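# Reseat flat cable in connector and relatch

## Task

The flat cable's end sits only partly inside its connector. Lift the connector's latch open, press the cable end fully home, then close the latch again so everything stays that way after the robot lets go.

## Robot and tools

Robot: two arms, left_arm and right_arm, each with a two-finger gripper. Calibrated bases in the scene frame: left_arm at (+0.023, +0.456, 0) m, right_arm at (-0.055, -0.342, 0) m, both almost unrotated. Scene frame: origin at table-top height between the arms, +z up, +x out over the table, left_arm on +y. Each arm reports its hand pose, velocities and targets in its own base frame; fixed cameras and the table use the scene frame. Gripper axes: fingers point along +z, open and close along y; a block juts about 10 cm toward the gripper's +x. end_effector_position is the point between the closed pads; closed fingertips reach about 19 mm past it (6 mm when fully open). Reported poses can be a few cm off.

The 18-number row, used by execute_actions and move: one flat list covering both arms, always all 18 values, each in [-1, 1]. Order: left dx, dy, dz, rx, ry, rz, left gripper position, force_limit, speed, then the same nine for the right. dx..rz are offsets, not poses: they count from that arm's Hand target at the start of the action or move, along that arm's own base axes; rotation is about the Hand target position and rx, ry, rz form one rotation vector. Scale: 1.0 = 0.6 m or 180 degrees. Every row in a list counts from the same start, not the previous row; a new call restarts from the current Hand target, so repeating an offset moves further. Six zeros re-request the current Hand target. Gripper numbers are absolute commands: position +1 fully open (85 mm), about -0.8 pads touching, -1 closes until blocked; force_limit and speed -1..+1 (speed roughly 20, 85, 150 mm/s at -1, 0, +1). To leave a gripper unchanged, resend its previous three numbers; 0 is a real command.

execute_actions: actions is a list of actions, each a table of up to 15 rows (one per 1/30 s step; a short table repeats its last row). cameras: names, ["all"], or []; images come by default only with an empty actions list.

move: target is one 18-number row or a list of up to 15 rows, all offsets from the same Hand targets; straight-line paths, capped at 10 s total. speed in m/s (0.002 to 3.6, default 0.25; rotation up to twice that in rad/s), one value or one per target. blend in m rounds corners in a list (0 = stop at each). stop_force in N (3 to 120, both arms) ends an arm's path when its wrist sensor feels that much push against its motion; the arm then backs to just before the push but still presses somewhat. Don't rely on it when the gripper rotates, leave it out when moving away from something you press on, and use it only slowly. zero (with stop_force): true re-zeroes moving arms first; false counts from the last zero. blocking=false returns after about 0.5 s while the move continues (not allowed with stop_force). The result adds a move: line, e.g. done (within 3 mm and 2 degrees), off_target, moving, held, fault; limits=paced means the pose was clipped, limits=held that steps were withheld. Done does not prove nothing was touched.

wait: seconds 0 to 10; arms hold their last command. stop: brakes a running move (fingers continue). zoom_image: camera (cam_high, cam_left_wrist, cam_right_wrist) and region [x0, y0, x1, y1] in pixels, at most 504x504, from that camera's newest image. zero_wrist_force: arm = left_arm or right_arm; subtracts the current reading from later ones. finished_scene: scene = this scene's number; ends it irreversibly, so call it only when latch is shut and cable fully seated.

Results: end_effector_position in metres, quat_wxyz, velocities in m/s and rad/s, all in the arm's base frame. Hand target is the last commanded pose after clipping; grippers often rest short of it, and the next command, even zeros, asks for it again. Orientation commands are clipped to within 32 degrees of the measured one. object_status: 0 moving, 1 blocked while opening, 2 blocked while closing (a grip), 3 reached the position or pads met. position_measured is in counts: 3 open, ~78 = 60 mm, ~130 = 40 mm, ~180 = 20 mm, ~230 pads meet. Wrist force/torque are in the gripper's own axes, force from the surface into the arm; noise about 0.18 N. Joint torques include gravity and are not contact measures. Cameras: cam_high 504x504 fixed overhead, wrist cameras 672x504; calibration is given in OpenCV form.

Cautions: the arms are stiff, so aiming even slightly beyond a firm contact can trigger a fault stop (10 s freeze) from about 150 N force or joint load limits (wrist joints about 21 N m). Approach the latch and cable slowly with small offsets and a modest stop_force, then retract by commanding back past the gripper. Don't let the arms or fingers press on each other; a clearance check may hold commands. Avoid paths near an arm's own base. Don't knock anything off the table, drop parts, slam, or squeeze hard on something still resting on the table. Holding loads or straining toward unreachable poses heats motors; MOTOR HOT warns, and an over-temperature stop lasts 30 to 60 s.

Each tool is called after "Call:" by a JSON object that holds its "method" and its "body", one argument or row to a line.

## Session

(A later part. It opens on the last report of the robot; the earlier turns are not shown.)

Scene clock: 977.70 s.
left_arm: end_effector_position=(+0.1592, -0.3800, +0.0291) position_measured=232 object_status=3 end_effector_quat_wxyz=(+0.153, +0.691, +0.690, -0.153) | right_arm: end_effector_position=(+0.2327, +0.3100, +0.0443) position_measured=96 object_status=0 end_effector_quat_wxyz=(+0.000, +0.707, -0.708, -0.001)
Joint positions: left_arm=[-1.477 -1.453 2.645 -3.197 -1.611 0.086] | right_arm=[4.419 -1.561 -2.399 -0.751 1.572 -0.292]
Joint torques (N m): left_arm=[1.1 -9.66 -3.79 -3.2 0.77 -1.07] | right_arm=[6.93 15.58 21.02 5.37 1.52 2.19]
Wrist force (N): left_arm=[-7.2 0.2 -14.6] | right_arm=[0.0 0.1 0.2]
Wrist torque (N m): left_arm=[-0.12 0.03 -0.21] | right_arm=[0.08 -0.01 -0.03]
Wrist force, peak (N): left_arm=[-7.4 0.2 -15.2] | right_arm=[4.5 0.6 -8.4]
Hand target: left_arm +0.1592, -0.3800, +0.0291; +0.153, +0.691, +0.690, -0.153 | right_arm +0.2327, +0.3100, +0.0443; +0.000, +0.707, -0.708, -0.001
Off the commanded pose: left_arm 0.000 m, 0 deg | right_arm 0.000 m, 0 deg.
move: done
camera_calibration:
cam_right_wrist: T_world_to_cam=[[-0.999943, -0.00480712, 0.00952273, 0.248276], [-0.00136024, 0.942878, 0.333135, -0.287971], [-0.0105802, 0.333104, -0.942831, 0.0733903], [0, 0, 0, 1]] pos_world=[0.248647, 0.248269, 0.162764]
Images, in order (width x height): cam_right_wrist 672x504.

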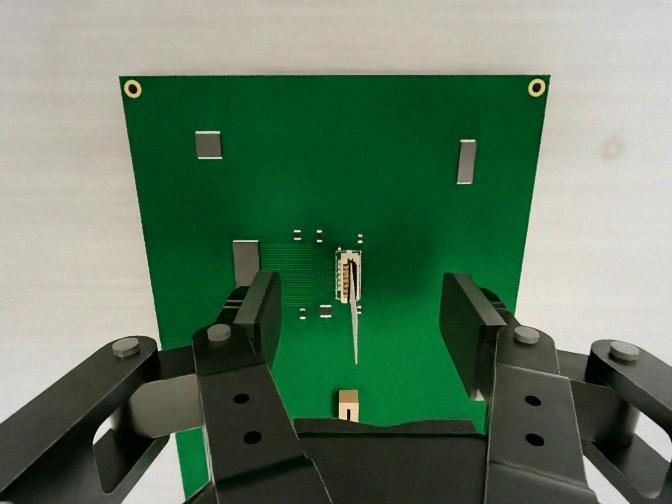

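Call:
{"method": "move", "body": {
  "target": [0,0,0,0,0,0,-1,1,0,0.0045,0,0,0,0,0,0.26,-1,-1],
  "speed": 0.02,
  "cameras": ["cam_right_wrist"]
}}

Call:
{"method": "zoom_image", "body": {
  "camera": "cam_right_wrist",
  "region": [300, 220, 420, 390]
}}

Scene clock: 982.50 s.
left_arm: end_effector_position=(+0.1592, -0.3800, +0.0291) position_measured=232 object_status=3 end_effector_quat_wxyz=(+0.153, +0.691, +0.690, -0.153) | right_arm: end_effector_position=(+0.2354, +0.3100, +0.0443) position_measured=96 object_status=3 end_effector_quat_wxyz=(+0.000, +0.707, -0.708, -0.001)
Joint positions: left_arm=[-1.477 -1.453 2.645 -3.197 -1.611 0.086] | right_arm=[4.412 -1.566 -2.394 -0.751 1.572 -0.299]
Joint torques (N m): left_arm=[1.1 -8.97 -2.98 -3.25 0.72 -1.15] | right_arm=[3.47 19.22 23.6 5.47 1.78 -0.33]
Wrist force (N): left_arm=[-6.7 0.2 -14.2] | right_arm=[0.1 0.0 0.2]
Wrist torque (N m): left_arm=[-0.12 -0.02 -0.21] | right_arm=[0.07 -0.02 -0.03]
Wrist force, peak (N): left_arm=[-7.7 0.2 -15.2] | right_arm=[-0.2 -0.2 0.4]
Hand target: left_arm +0.1592, -0.3800, +0.0291; +0.153, +0.691, +0.690, -0.153 | right_arm +0.2354, +0.3100, +0.0443; +0.000, +0.707, -0.708, -0.001
Off the commanded pose: left_arm 0.000 m, 0 deg | right_arm 0.000 m, 0 deg.
move: done
camera_calibration:
cam_right_wrist: T_world_to_cam=[[-0.999943, -0.00480712, 0.00952273, 0.251076], [-0.00136024, 0.942878, 0.333135, -0.287967], [-0.0105802, 0.333104, -0.942831, 0.0734199], [0, 0, 0, 1]] pos_world=[0.251447, 0.248269, 0.162764]
Images, in order (width x height): cam_right_wrist 672x504.

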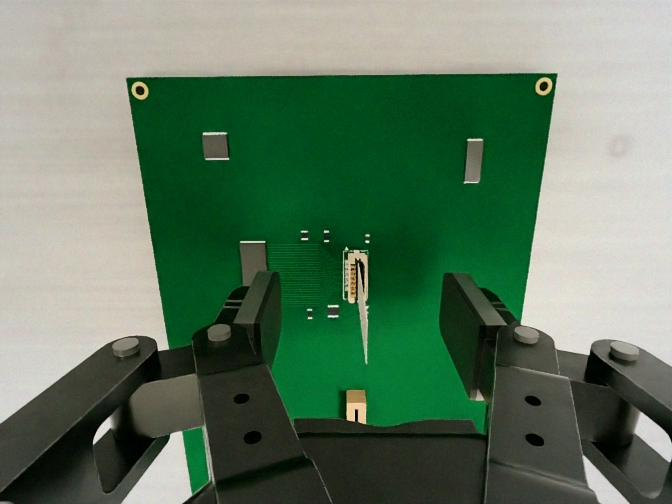

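Scaled by 2.965.

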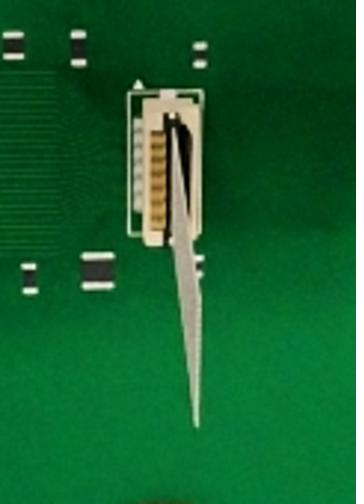

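Call:
{"method": "move", "body": {
  "target": [0,0,0,0,0,0,-1,1,0,0,0,0,0,0,0,-1,-1,-1]
}}

Call:
{"method": "move", "body": {
  "target": [0,0,0,0,0,0,-1,1,0,0,0,-0.005,0,0,0,-1,-1,-1],
  "speed": 0.002,
  "stop_force": 10,
  "cameras": ["cam_right_wrist"]
}}

Scene clock: 990.67 s.
left_arm: end_effector_position=(+0.1592, -0.3800, +0.0291) position_measured=232 object_status=3 end_effector_quat_wxyz=(+0.153, +0.691, +0.690, -0.153) | right_arm: end_effector_position=(+0.2354, +0.3100, +0.0443) position_measured=230 object_status=0 end_effector_quat_wxyz=(+0.000, +0.707, -0.708, -0.001)
Joint positions: left_arm=[-1.477 -1.453 2.645 -3.197 -1.611 0.086] | right_arm=[4.412 -1.565 -2.395 -0.751 1.572 -0.299]
Joint torques (N m): left_arm=[0.77 -8.74 -3.66 -3.18 0.86 -0.95] | right_arm=[7.49 28.59 13.68 5.58 2.32 2.12]
Wrist force (N): left_arm=[-7.1 0.1 -14.7] | right_arm=[0.2 -0.1 -1.2]
Wrist torque (N m): left_arm=[-0.16 -0.01 -0.20] | right_arm=[0.06 0.00 -0.04]
Wrist force, peak (N): left_arm=[-7.6 -0.2 -15.2] | right_arm=[0.3 -0.3 -1.4]
Hand target: left_arm +0.1592, -0.3800, +0.0291; +0.153, +0.691, +0.690, -0.153 | right_arm +0.2354, +0.3100, +0.0443; +0.000, +0.707, -0.708, -0.001
Off the commanded pose: left_arm 0.000 m, 0 deg | right_arm 0.000 m, 0 deg.
move: done

Scene clock: 991.60 s.
left_arm: end_effector_position=(+0.1592, -0.3800, +0.0291) position_measured=232 object_status=3 end_effector_quat_wxyz=(+0.153, +0.691, +0.690, -0.153) | right_arm: end_effector_position=(+0.2354, +0.3100, +0.0441) position_measured=230 object_status=3 end_effector_quat_wxyz=(+0.000, +0.707, -0.708, -0.001)
Joint positions: left_arm=[-1.477 -1.453 2.645 -3.197 -1.611 0.086] | right_arm=[4.412 -1.566 -2.395 -0.75 1.572 -0.299]
Joint torques (N m): left_arm=[0.89 -8.99 -3.54 -3.12 0.95 -0.86] | right_arm=[7.31 25.92 24.29 0.26 2.01 2.05]
Wrist force (N): left_arm=[-7.0 0.0 -14.5] | right_arm=[0.6 -0.1 -10.4]
Wrist torque (N m): left_arm=[-0.15 0.01 -0.21] | right_arm=[0.08 -0.04 -0.04]
Wrist force, peak (N): left_arm=[-7.5 0.0 -15.0] | right_arm=[1.8 -0.4 -13.5]
Hand target: left_arm +0.1592, -0.3800, +0.0291; +0.153, +0.691, +0.690, -0.153 | right_arm +0.2354, +0.3100, +0.0441; +0.000, +0.707, -0.708, -0.001 (not the last commanded pose)
Off the commanded pose: left_arm 0.000 m, 0 deg | right_arm 0.003 m, 0 deg.
move: contact (right_arm)
camera_calibration:
cam_right_wrist: T_world_to_cam=[[-0.999944, -0.00477557, 0.00942763, 0.250985], [-0.0013602, 0.942815, 0.333313, -0.287914], [-0.0104803, 0.333282, -0.942769, 0.073152], [0, 0, 0, 1]] pos_world=[0.251346, 0.248268, 0.162565]
Images, in order (width x height): cam_right_wrist 672x504.

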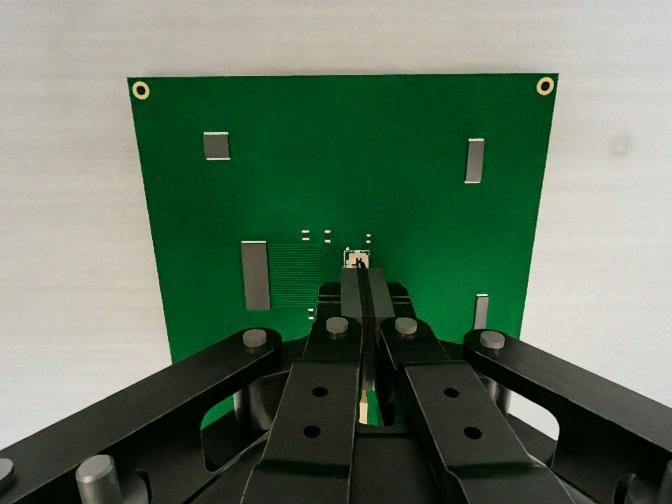

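Call:
{"method": "move", "body": {
  "target": [0,0,0,0,0,0,-1,1,0,0,0,0.0005,0,0,0,0.26,-1,-1],
  "speed": 0.01
}}

Call:
{"method": "move", "body": {
  "target": [0,0,0,0,0,0,-1,1,0,0.038,0,-0.005,0,0,0,0.26,-1,-1],
  "speed": 0.03,
  "cameras": ["cam_right_wrist"]
}}

Call:
{"method": "zoom_image", "body": {
  "camera": "cam_right_wrist",
  "region": [390, 220, 490, 360]
}}

Scene clock: 1005.33 s.
left_arm: end_effector_position=(+0.1592, -0.3800, +0.0291) position_measured=232 object_status=3 end_effector_quat_wxyz=(+0.153, +0.691, +0.690, -0.153) | right_arm: end_effector_position=(+0.2354, +0.3100, +0.0444) position_measured=96 object_status=0 end_effector_quat_wxyz=(+0.000, +0.707, -0.708, -0.001)
Joint positions: left_arm=[-1.477 -1.453 2.645 -3.197 -1.611 0.086] | right_arm=[4.412 -1.565 -2.395 -0.751 1.572 -0.299]
Joint torques (N m): left_arm=[0.61 -9.35 -3.35 -3.24 1.15 -0.81] | right_arm=[7.41 20.03 24.02 5.27 2.06 2.28]
Wrist force (N): left_arm=[-6.9 0.1 -14.5] | right_arm=[-0.1 0.0 0.2]
Wrist torque (N m): left_arm=[-0.15 0.02 -0.21] | right_arm=[0.07 0.00 -0.03]
Wrist force, peak (N): left_arm=[-7.7 0.1 -15.2] | right_arm=[0.7 -0.3 -10.8]
Hand target: left_arm +0.1592, -0.3800, +0.0291; +0.153, +0.691, +0.690, -0.153 | right_arm +0.2354, +0.3100, +0.0444; +0.000, +0.707, -0.708, -0.001
Off the commanded pose: left_arm 0.000 m, 0 deg | right_arm 0.000 m, 0 deg.
move: done

Scene clock: 1006.37 s.
left_arm: end_effector_position=(+0.1592, -0.3800, +0.0291) position_measured=232 object_status=3 end_effector_quat_wxyz=(+0.153, +0.691, +0.690, -0.153) | right_arm: end_effector_position=(+0.2583, +0.3101, +0.0414) position_measured=96 object_status=3 end_effector_quat_wxyz=(-0.001, +0.707, -0.708, -0.001) end_effector_velocity=(-0.002, -0.001, +0.000) end_effector_angular_velocity=(-0.001, +0.000, -0.003)
Joint positions: left_arm=[-1.477 -1.453 2.645 -3.197 -1.611 0.086] | right_arm=[4.354 -1.608 -2.362 -0.741 1.572 -0.357]
Joint velocities: left_arm=[within noise] | right_arm=[0.005 0.004 -0.004 -0.001 0 0.008]
Joint torques (N m): left_arm=[0.02 -8.81 -2.55 -3.19 1.12 -0.88] | right_arm=[8.15 32.01 14.47 4.14 2.42 2.32]
Wrist force (N): left_arm=[-7.3 0.2 -14.9] | right_arm=[0.2 -0.2 0.3]
Wrist torque (N m): left_arm=[-0.13 -0.03 -0.21] | right_arm=[0.06 0.01 0.14]
Wrist force, peak (N): left_arm=[-7.5 0.2 -15.1] | right_arm=[0.0 -0.7 0.3]
Hand target: left_arm +0.1592, -0.3800, +0.0291; +0.153, +0.691, +0.690, -0.153 | right_arm +0.2582, +0.3100, +0.0414; +0.000, +0.707, -0.708, -0.001
Off the commanded pose: left_arm 0.000 m, 0 deg | right_arm 0.000 m, 0 deg.
move: done
camera_calibration:
cam_right_wrist: T_world_to_cam=[[-0.999944, -0.00496502, 0.00936002, 0.273967], [-0.00156003, 0.942772, 0.333433, -0.287032], [-0.0104799, 0.3334, -0.942727, 0.0707773], [0, 0, 0, 1]] pos_world=[0.274246, 0.248369, 0.159865]
Images, in order (width x height): cam_right_wrist 672x504.

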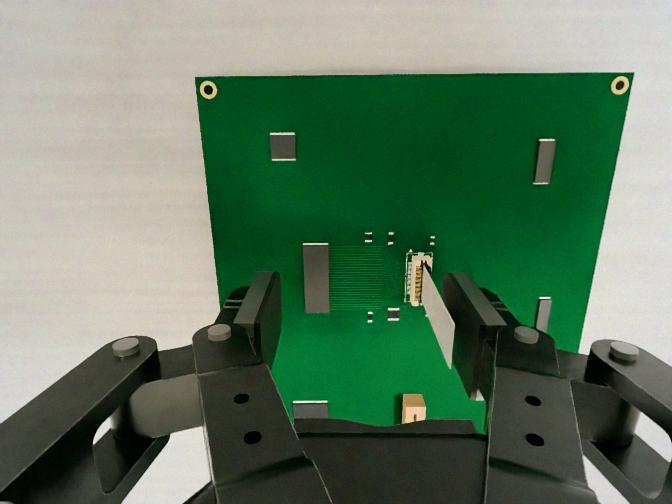

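Scaled by 3.600.

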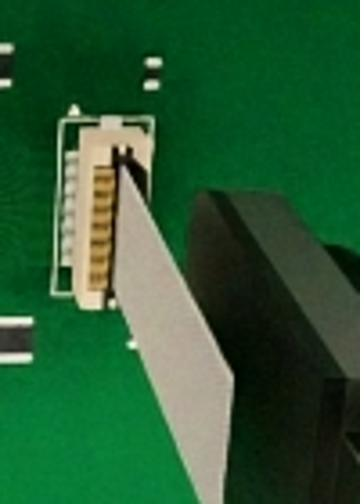

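Call:
{"method": "move", "body": {
  "target": [0,0,0,0,0,0,-1,1,0,0.004,0,-0.008,0,0,0,0.26,-1,-1],
  "speed": 0.02,
  "cameras": ["cam_right_wrist"]
}}

Call:
{"method": "zoom_image", "body": {
  "camera": "cam_right_wrist",
  "region": [390, 220, 490, 360]
}}

Scene clock: 1015.93 s.
left_arm: end_effector_position=(+0.1592, -0.3800, +0.0291) position_measured=232 object_status=3 end_effector_quat_wxyz=(+0.153, +0.691, +0.690, -0.153) | right_arm: end_effector_position=(+0.2606, +0.3100, +0.0365) position_measured=96 object_status=3 end_effector_quat_wxyz=(-0.001, +0.707, -0.708, -0.001)
Joint positions: left_arm=[-1.477 -1.453 2.645 -3.197 -1.611 0.086] | right_arm=[4.348 -1.623 -2.364 -0.724 1.572 -0.363]
Joint torques (N m): left_arm=[0.39 -9.86 -3.46 -3.22 1.01 -0.97] | right_arm=[2.44 31.6 16.59 1.43 2.08 -0.5]
Wrist force (N): left_arm=[-6.8 0.2 -14.4] | right_arm=[-0.2 -0.2 0.5]
Wrist torque (N m): left_arm=[-0.13 0.00 -0.20] | right_arm=[0.06 0.06 0.16]
Wrist force, peak (N): left_arm=[-7.3 0.0 -15.3] | right_arm=[-0.4 -0.2 0.6]
Hand target: left_arm +0.1592, -0.3800, +0.0291; +0.153, +0.691, +0.690, -0.153 | right_arm +0.2606, +0.3100, +0.0366; +0.000, +0.707, -0.708, -0.001
Off the commanded pose: left_arm 0.000 m, 0 deg | right_arm 0.000 m, 0 deg.
move: done
camera_calibration:
cam_right_wrist: T_world_to_cam=[[-0.999944, -0.00487081, 0.00939352, 0.276384], [-0.00146004, 0.942773, 0.333433, -0.285327], [-0.01048, 0.333401, -0.942727, 0.0662161], [0, 0, 0, 1]] pos_world=[0.276646, 0.248268, 0.154965]
Images, in order (width x height): cam_right_wrist 672x504.

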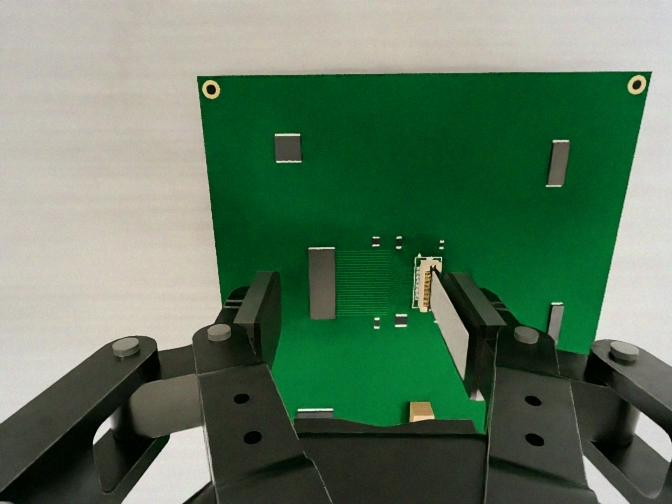

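Scaled by 3.600.

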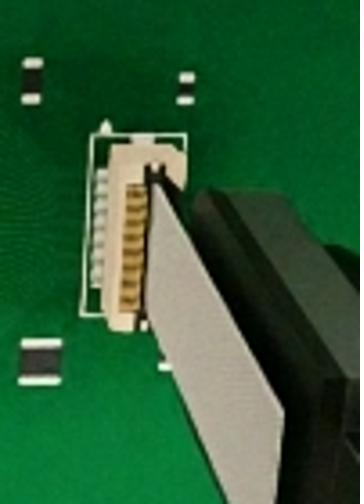

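Call:
{"method": "move", "body": {
  "target": [0,0,0,0,0,0,-1,1,0,0.0022,0,0,0,0,0,0.26,-1,-1],
  "speed": 0.02
}}

Call:
{"method": "move", "body": {
  "target": [0,0,0,0,0,0,-1,1,0,0,0,-0.011,0,0,0,0.26,-1,-1],
  "speed": 0.003,
  "stop_force": 3,
  "cameras": ["cam_right_wrist"]
}}

Call:
{"method": "zoom_image", "body": {
  "camera": "cam_right_wrist",
  "region": [390, 220, 490, 360]
}}

Scene clock: 1025.67 s.
left_arm: end_effector_position=(+0.1592, -0.3800, +0.0291) position_measured=232 object_status=3 end_effector_quat_wxyz=(+0.153, +0.691, +0.690, -0.153) | right_arm: end_effector_position=(+0.2619, +0.3100, +0.0366) position_measured=96 object_status=3 end_effector_quat_wxyz=(+0.000, +0.707, -0.708, -0.001)
Joint positions: left_arm=[-1.477 -1.453 2.645 -3.197 -1.611 0.086] | right_arm=[4.345 -1.625 -2.362 -0.724 1.572 -0.366]
Joint torques (N m): left_arm=[0.52 -8.99 -3.86 -3.36 1.17 -0.74] | right_arm=[-3.04 18.96 24.97 1.12 2.28 -1.25]
Wrist force (N): left_arm=[-7.1 0.0 -14.6] | right_arm=[-0.1 -0.1 0.2]
Wrist torque (N m): left_arm=[-0.16 0.01 -0.21] | right_arm=[0.08 0.03 0.16]
Wrist force, peak (N): left_arm=[-7.7 0.1 -15.1] | right_arm=[-0.4 -0.3 0.3]
Hand target: left_arm +0.1592, -0.3800, +0.0291; +0.153, +0.691, +0.690, -0.153 | right_arm +0.2619, +0.3100, +0.0366; +0.000, +0.707, -0.708, -0.001
Off the commanded pose: left_arm 0.000 m, 0 deg | right_arm 0.000 m, 0 deg.
move: done

Scene clock: 1028.63 s.
left_arm: end_effector_position=(+0.1592, -0.3800, +0.0291) position_measured=232 object_status=3 end_effector_quat_wxyz=(+0.153, +0.691, +0.690, -0.153) | right_arm: end_effector_position=(+0.2619, +0.3100, +0.0311) position_measured=96 object_status=3 end_effector_quat_wxyz=(+0.000, +0.707, -0.708, -0.001)
Joint positions: left_arm=[-1.477 -1.453 2.645 -3.197 -1.611 0.086] | right_arm=[4.345 -1.639 -2.368 -0.704 1.572 -0.366]
Joint torques (N m): left_arm=[-0.21 -8.09 -2.99 -3.31 1.26 -0.75] | right_arm=[7.03 31.21 27.5 1.25 2.22 2.24]
Wrist force (N): left_arm=[-6.0 -0.1 -13.9] | right_arm=[-0.5 0.0 -0.8]
Wrist torque (N m): left_arm=[-0.16 -0.06 -0.21] | right_arm=[0.02 0.08 0.17]
Wrist force, peak (N): left_arm=[-7.5 0.4 -15.1] | right_arm=[1.6 0.6 -6.6]
Hand target: left_arm +0.1592, -0.3800, +0.0291; +0.153, +0.691, +0.690, -0.153 | right_arm +0.2619, +0.3100, +0.0311; +0.000, +0.707, -0.708, -0.001 (not the last commanded pose)
Off the commanded pose: left_arm 0.000 m, 0 deg | right_arm 0.001 m, 0 deg.
move: contact (right_arm)
camera_calibration:
cam_right_wrist: T_world_to_cam=[[-0.999944, -0.00477588, 0.00942736, 0.277607], [-0.00136024, 0.942804, 0.333345, -0.283546], [-0.0104802, 0.333313, -0.942758, 0.0611643], [0, 0, 0, 1]] pos_world=[0.277846, 0.248268, 0.149565]
Images, in order (width x height): cam_right_wrist 672x504.

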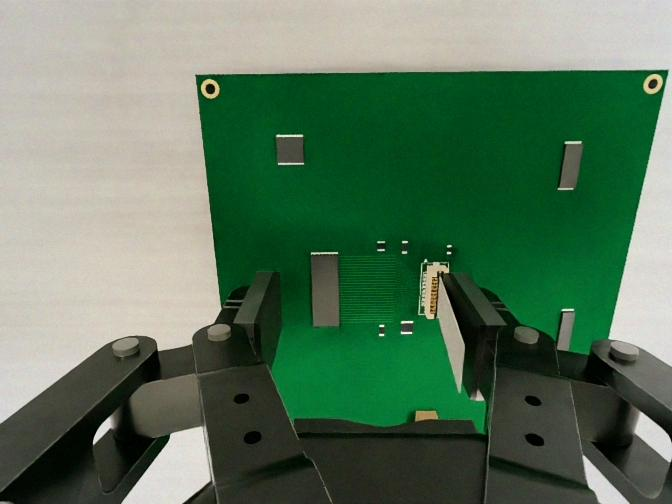

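Scaled by 3.600.

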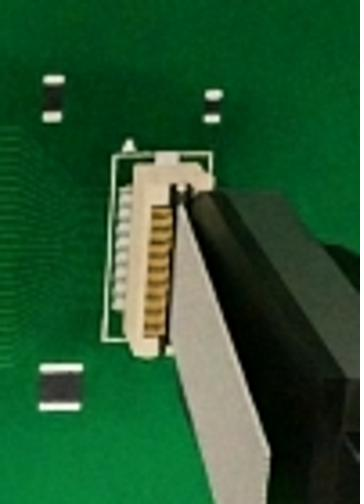

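Call:
{"method": "move", "body": {
  "target": [0,0,0,0,0,0,-1,1,0,-0.003,0,-0.0027,0,0,0,0.26,-1,-1],
  "speed": 0.004,
  "stop_force": 10,
  "cameras": ["cam_right_wrist"]
}}

Call:
{"method": "zoom_image", "body": {
  "camera": "cam_right_wrist",
  "region": [390, 220, 490, 360]
}}

Scene clock: 1035.83 s.
left_arm: end_effector_position=(+0.1592, -0.3800, +0.0291) position_measured=232 object_status=3 end_effector_quat_wxyz=(+0.153, +0.691, +0.690, -0.153) | right_arm: end_effector_position=(+0.2601, +0.3100, +0.0294) position_measured=96 object_status=3 end_effector_quat_wxyz=(+0.000, +0.707, -0.708, -0.001)
Joint positions: left_arm=[-1.477 -1.453 2.645 -3.197 -1.611 0.086] | right_arm=[4.349 -1.641 -2.373 -0.698 1.572 -0.361]
Joint torques (N m): left_arm=[-0.88 -9.58 -3.15 -3.33 0.97 -0.92] | right_arm=[-4.48 19.81 25.6 1.76 1.69 -0.62]
Wrist force (N): left_arm=[-6.7 0.2 -14.2] | right_arm=[-0.4 -0.3 -1.0]
Wrist torque (N m): left_arm=[-0.12 0.00 -0.20] | right_arm=[0.06 0.08 0.17]
Wrist force, peak (N): left_arm=[-7.7 0.1 -15.0] | right_arm=[1.0 0.4 -4.9]
Hand target: left_arm +0.1592, -0.3800, +0.0291; +0.153, +0.691, +0.690, -0.153 | right_arm +0.2601, +0.3100, +0.0295; +0.000, +0.707, -0.708, -0.001
Off the commanded pose: left_arm 0.000 m, 0 deg | right_arm 0.000 m, 0 deg.
move: done
camera_calibration:
cam_right_wrist: T_world_to_cam=[[-0.999944, -0.00477588, 0.00942736, 0.275823], [-0.00136024, 0.942804, 0.333345, -0.282982], [-0.0104802, 0.333313, -0.942758, 0.0595427], [0, 0, 0, 1]] pos_world=[0.276046, 0.248268, 0.147865]
Images, in order (width x height): cam_right_wrist 672x504.

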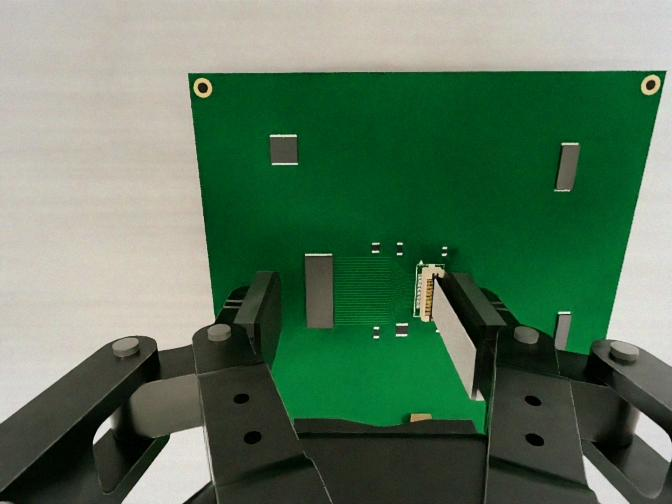

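Scaled by 3.600.

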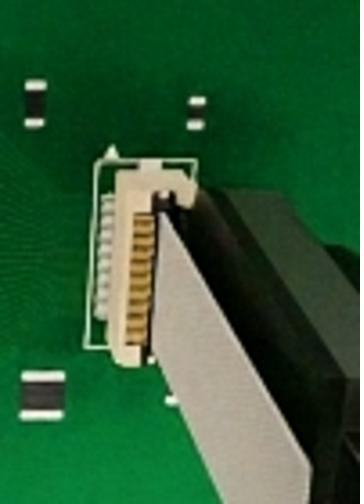

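Call:
{"method": "move", "body": {
  "target": [0,0,0,0,0,0,-1,1,0,-0.002,0,-0.004,0,0,0,0.26,-1,-1],
  "speed": 0.004,
  "stop_force": 10,
  "cameras": ["cam_right_wrist"]
}}

Call:
{"method": "zoom_image", "body": {
  "camera": "cam_right_wrist",
  "region": [390, 220, 490, 360]
}}

Scene clock: 1040.73 s.
left_arm: end_effector_position=(+0.1592, -0.3800, +0.0291) position_measured=232 object_status=3 end_effector_quat_wxyz=(+0.153, +0.691, +0.690, -0.153) | right_arm: end_effector_position=(+0.2593, +0.3100, +0.0277) position_measured=96 object_status=3 end_effector_quat_wxyz=(+0.000, +0.707, -0.708, -0.001)
Joint positions: left_arm=[-1.477 -1.453 2.645 -3.197 -1.611 0.086] | right_arm=[4.352 -1.644 -2.376 -0.691 1.572 -0.359]
Joint torques (N m): left_arm=[-0.27 -8.61 -3.75 -3.12 1.2 -0.65] | right_arm=[-6.37 28.02 24.83 0.85 -1.31 -2.09]
Wrist force (N): left_arm=[-6.9 0.0 -14.3] | right_arm=[3.5 -0.3 -13.8]
Wrist torque (N m): left_arm=[-0.16 0.00 -0.20] | right_arm=[-0.28 0.04 0.08]
Wrist force, peak (N): left_arm=[-7.5 0.2 -15.1] | right_arm=[5.1 -0.6 -20.2]
Hand target: left_arm +0.1592, -0.3800, +0.0291; +0.153, +0.691, +0.690, -0.153 | right_arm +0.2593, +0.3100, +0.0277; -0.001, +0.707, -0.708, -0.001 (not the last commanded pose)
Off the commanded pose: left_arm 0.000 m, 0 deg | right_arm 0.001 m, 0 deg.
move: contact (right_arm)
camera_calibration:
cam_right_wrist: T_world_to_cam=[[-0.999944, -0.0047766, 0.00942701, 0.275039], [-0.00136004, 0.942773, 0.333433, -0.282421], [-0.0104802, 0.333402, -0.942727, 0.0579052], [0, 0, 0, 1]] pos_world=[0.275246, 0.248267, 0.146165]
Images, in order (width x height): cam_right_wrist 672x504.

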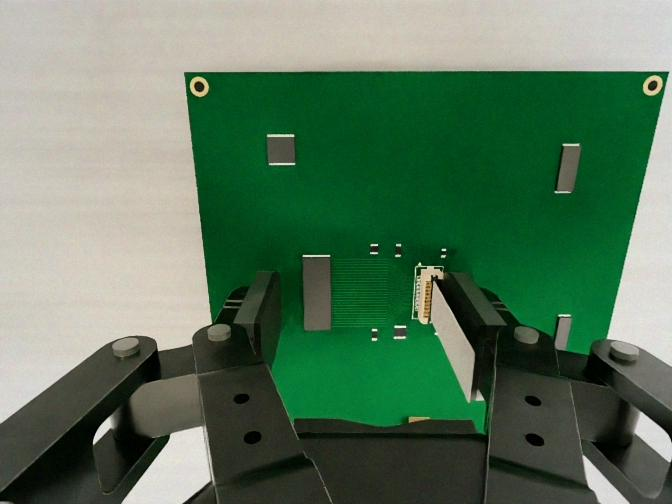

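Scaled by 3.600.

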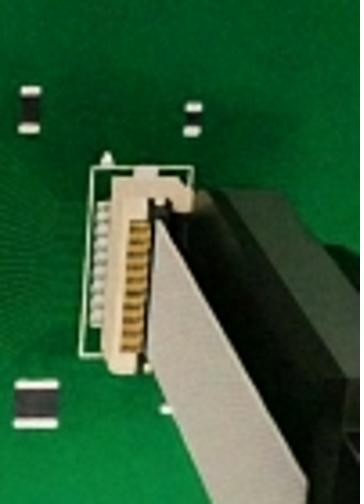

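Call:
{"method": "move", "body": {
  "target": [0,0,0,0,0,0,-1,1,0,0,0,0.002,0,0,0,0.26,-1,-1],
  "speed": 0.01
}}

Call:
{"method": "move", "body": {
  "target": [0,0,0,0,0,0,-1,1,0,-0.02,0,0.005,0,0,0,0.26,-1,-1],
  "speed": 0.03,
  "cameras": ["cam_right_wrist"]
}}

Call:
{"method": "zoom_image", "body": {
  "camera": "cam_right_wrist",
  "region": [360, 240, 440, 340]
}}

Scene clock: 1049.60 s.
left_arm: end_effector_position=(+0.1592, -0.3800, +0.0291) position_measured=232 object_status=3 end_effector_quat_wxyz=(+0.153, +0.691, +0.690, -0.153) | right_arm: end_effector_position=(+0.2593, +0.3100, +0.0290) position_measured=96 object_status=3 end_effector_quat_wxyz=(-0.001, +0.707, -0.708, -0.001)
Joint positions: left_arm=[-1.477 -1.453 2.645 -3.197 -1.611 0.086] | right_arm=[4.352 -1.641 -2.374 -0.696 1.572 -0.359]
Joint torques (N m): left_arm=[-0.49 -8.99 -3.2 -3.19 1.12 -0.91] | right_arm=[-6.91 27.56 26.01 2.12 -1.36 -1.91]
Wrist force (N): left_arm=[-6.7 0.0 -14.2] | right_arm=[-0.4 -0.1 0.4]
Wrist torque (N m): left_arm=[-0.15 0.01 -0.20] | right_arm=[0.08 0.09 0.17]
Wrist force, peak (N): left_arm=[-7.5 0.2 -15.1] | right_arm=[3.5 -0.3 -14.5]
Hand target: left_arm +0.1592, -0.3800, +0.0291; +0.153, +0.691, +0.690, -0.153 | right_arm +0.2593, +0.3100, +0.0289; -0.001, +0.707, -0.708, -0.001
Off the commanded pose: left_arm 0.000 m, 0 deg | right_arm 0.000 m, 0 deg.
move: done

Scene clock: 1050.33 s.
left_arm: end_effector_position=(+0.1592, -0.3800, +0.0291) position_measured=232 object_status=3 end_effector_quat_wxyz=(+0.153, +0.691, +0.690, -0.153) | right_arm: end_effector_position=(+0.2471, +0.3100, +0.0319) position_measured=96 object_status=3 end_effector_quat_wxyz=(+0.000, +0.706, -0.708, -0.001) end_effector_velocity=(+0.002, +0.000, +0.000) end_effector_angular_velocity=(-0.001, +0.001, +0.002)
Joint positions: left_arm=[-1.477 -1.453 2.645 -3.197 -1.611 0.086] | right_arm=[4.382 -1.615 -2.391 -0.705 1.572 -0.329]
Joint velocities: left_arm=[within noise] | right_arm=[-0.005 -0.003 0.003 -0.001 0 -0.006]
Joint torques (N m): left_arm=[-0.12 -9.07 -3.5 -3.29 1.06 -0.84] | right_arm=[-8.08 15.49 26.82 3.74 -1.91 -2.04]
Wrist force (N): left_arm=[-6.5 0.0 -14.1] | right_arm=[-0.2 -0.1 0.5]
Wrist torque (N m): left_arm=[-0.16 -0.01 -0.20] | right_arm=[0.06 0.06 -0.03]
Wrist force, peak (N): left_arm=[-7.5 0.1 -15.0] | right_arm=[-0.3 -0.5 0.2]
Hand target: left_arm +0.1592, -0.3800, +0.0291; +0.153, +0.691, +0.690, -0.153 | right_arm +0.2473, +0.3100, +0.0319; -0.001, +0.707, -0.708, -0.001
Off the commanded pose: left_arm 0.000 m, 0 deg | right_arm 0.000 m, 0 deg.
move: done
camera_calibration:
cam_right_wrist: T_world_to_cam=[[-0.999944, -0.00458592, 0.00949511, 0.262743], [-0.00115989, 0.942847, 0.333224, -0.283783], [-0.0104806, 0.333195, -0.9428, 0.0618322], [0, 0, 0, 1]] pos_world=[0.263047, 0.248167, 0.150364]
Images, in order (width x height): cam_right_wrist 672x504.

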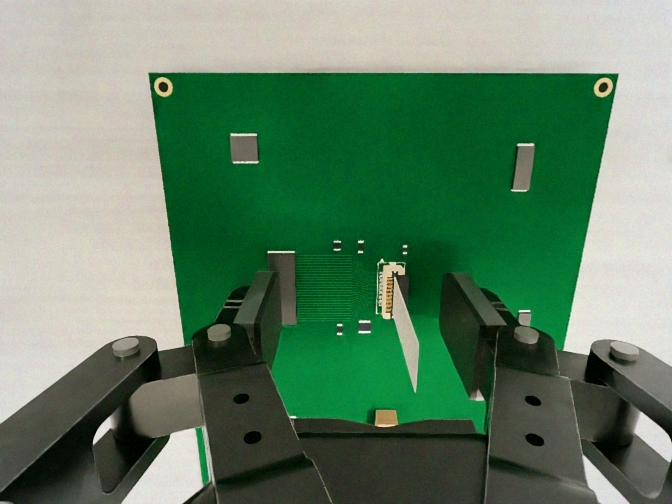

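Scaled by 5.040.

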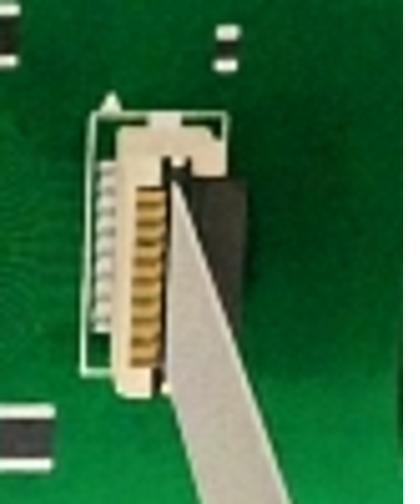

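Call:
{"method": "move", "body": {
  "target": [
    [0,0,0,0,0,0,-1,1,0,-0.01,0,0.13,0,0,0,0.26,-1,-1],
    [0,0,0,0,0,0,-1,1,0,-0.045,0.0017,0.13,0.1522,-0.152,-0.483,0.26,-1,-1],
    [0,0,0,0,0,0,-1,1,0,-0.0305,0.0017,0.0168,0.1522,-0.152,-0.483,0.26,-1,-1]
  ],
  "speed": 0.2,
  "blend": [0.01,0.01,0],
  "cameras": ["cam_right_wrist"]
}}

Call:
{"method": "zoom_image", "body": {
  "camera": "cam_right_wrist",
  "region": [322, 222, 402, 282]
}}

Scene clock: 1064.90 s.
left_arm: end_effector_position=(+0.1592, -0.3800, +0.0291) position_measured=232 object_status=3 end_effector_quat_wxyz=(+0.153, +0.691, +0.690, -0.153) | right_arm: end_effector_position=(+0.2290, +0.3111, +0.0421) position_measured=96 object_status=3 end_effector_quat_wxyz=(+0.301, +0.001, +0.954, +0.001)
Joint positions: left_arm=[-1.477 -1.453 2.645 -3.197 -1.611 0.086] | right_arm=[4.884 -1.5 -2.606 -0.725 0.969 1.781]
Joint torques (N m): left_arm=[-0.9 -8.99 -4.73 -3.31 1.01 -0.73] | right_arm=[7.62 7.66 11.16 5.66 -1.12 2.01]
Wrist force (N): left_arm=[-7.5 0.1 -14.5] | right_arm=[0.0 -1.0 0.0]
Wrist torque (N m): left_arm=[-0.15 0.02 -0.20] | right_arm=[-0.14 0.07 0.15]
Wrist force, peak (N): left_arm=[-7.5 0.2 -15.1] | right_arm=[0.1 -0.2 3.1]
Hand target: left_arm +0.1592, -0.3800, +0.0291; +0.153, +0.691, +0.690, -0.153 | right_arm +0.2290, +0.3111, +0.0420; +0.301, +0.001, +0.954, +0.001
Off the commanded pose: left_arm 0.000 m, 0 deg | right_arm 0.000 m, 0 deg.
move: done
camera_calibration:
cam_right_wrist: T_world_to_cam=[[-0.00944489, 0.999941, 0.0053255, -0.294543], [0.581545, 0.00116033, 0.813514, -0.148983], [0.81346, 0.0107806, -0.581521, -0.0327658], [0, 0, 0, 1]] pos_world=[0.110512, 0.295052, 0.103714]
Images, in order (width x height): cam_right_wrist 672x504.

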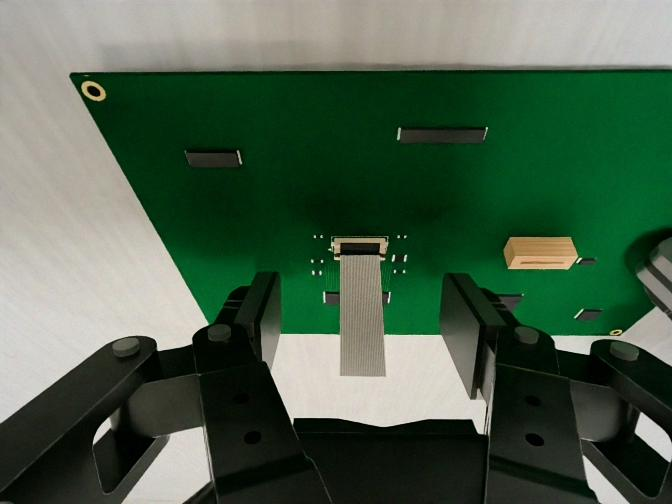

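Scaled by 6.300.

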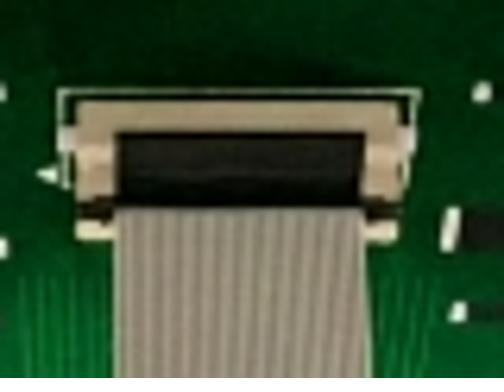

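Call:
{"method": "move", "body": {
  "target": [
    [0,0,0.01,0,0,0,-1,1,0,0,0,0,0,0,0,0.26,-1,-1],
    [0,0.05,0.15,0,0,0,-1,1,0,-0.04,0,0.15,0,0,0,0.26,-1,-1]
  ],
  "speed": [0.02, 0.15],
  "cameras": ["all"]
}}

Call:
{"method": "zoom_image", "body": {
  "camera": "cam_right_wrist",
  "region": [296, 180, 416, 280]
}}

Scene clock: 1076.40 s.
left_arm: end_effector_position=(+0.1593, -0.3501, +0.1192) position_measured=232 object_status=3 end_effector_quat_wxyz=(+0.153, +0.691, +0.690, -0.153) | right_arm: end_effector_position=(+0.2049, +0.3111, +0.1319) position_measured=96 object_status=3 end_effector_quat_wxyz=(+0.301, +0.001, +0.954, +0.001)
Joint positions: left_arm=[-1.466 -1.881 2.596 -2.719 -1.616 0.096] | right_arm=[4.965 -1.215 -2.466 -1.205 0.981 1.878]
Joint torques (N m): left_arm=[-9.23 -19.56 -20.5 -0.97 0.65 -1.01] | right_arm=[-6.76 14.64 32.12 0.67 -4.58 -1.73]
Wrist force (N): left_arm=[1.5 -0.5 0.8] | right_arm=[0.1 -1.4 0.0]
Wrist torque (N m): left_arm=[-0.16 -0.11 -0.21] | right_arm=[-0.20 0.11 -0.01]
Wrist force, peak (N): left_arm=[-7.5 0.2 -15.0] | right_arm=[-0.9 -1.1 -2.1]
Hand target: left_arm +0.1592, -0.3500, +0.1191; +0.153, +0.691, +0.690, -0.153 | right_arm +0.2050, +0.3111, +0.1320; +0.301, +0.001, +0.954, +0.001
Off the commanded pose: left_arm 0.000 m, 0 deg | right_arm 0.000 m, 0 deg.
move: done
camera_calibration:
cam_left_wrist: T_world_to_cam=[[0.999925, -0.00489435, 0.0112452, -0.154584], [-0.0113923, -0.710213, 0.703894, -0.3106], [0.00454137, -0.703969, -0.710216, -0.0360102], [0, 0, 0, 1]] pos_world=[0.151197, -0.246699, 0.194793]
cam_right_wrist: T_world_to_cam=[[-0.00950157, 0.999941, 0.00524647, -0.29523], [0.581771, 0.00126059, 0.813351, -0.208122], [0.813297, 0.0107804, -0.581749, 0.0391751], [0, 0, 0, 1]] pos_world=[0.0864133, 0.295052, 0.193615]

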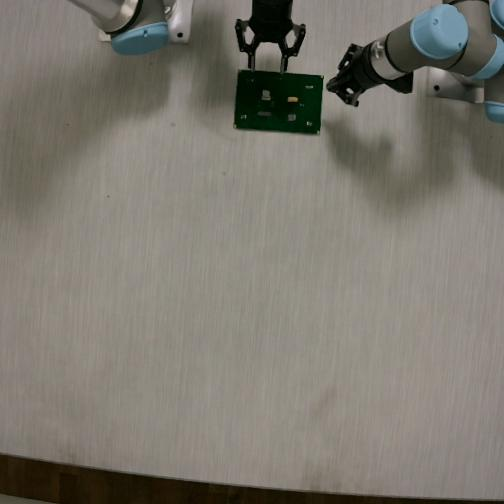

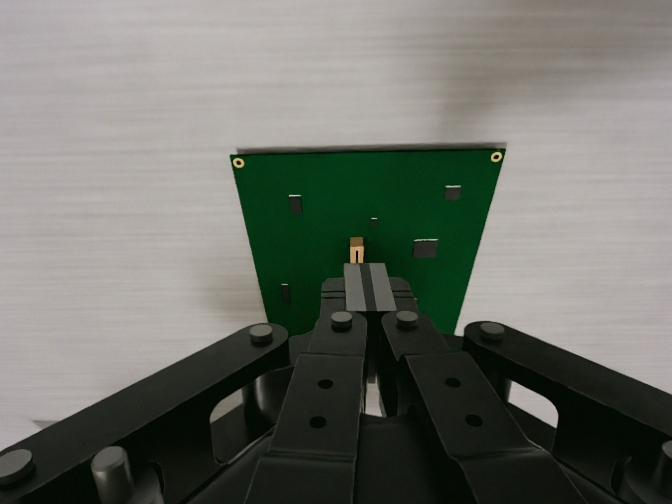

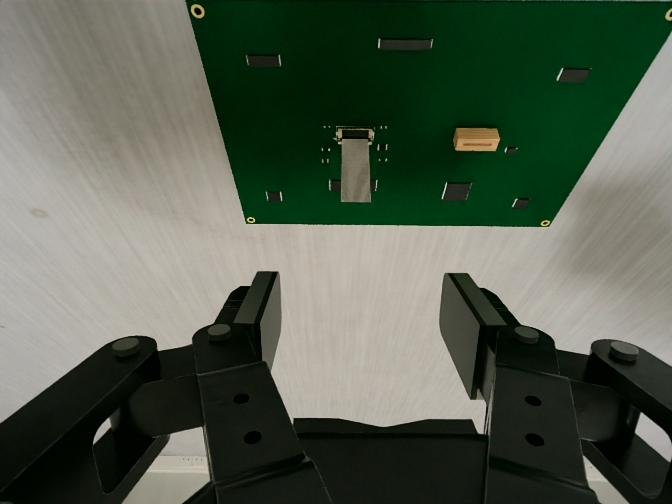

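Scaled by 4.200.

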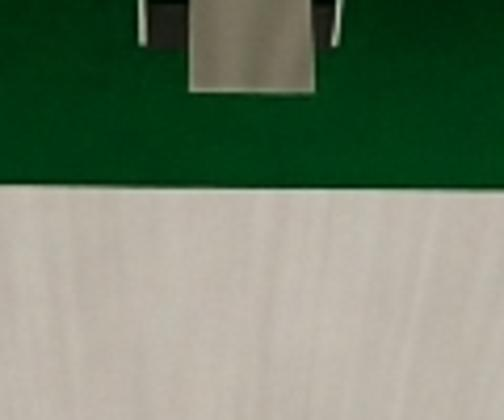

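Call:
{"method": "zoom_image", "body": {
  "camera": "cam_right_wrist",
  "region": [320, 115, 390, 165]
}}

Scaled by 7.200.

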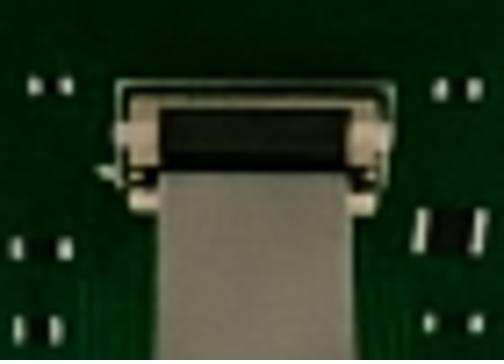

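Call:
{"method": "finished_scene", "body": {
  "scene": 1
}}

The scene is finished: the task was done.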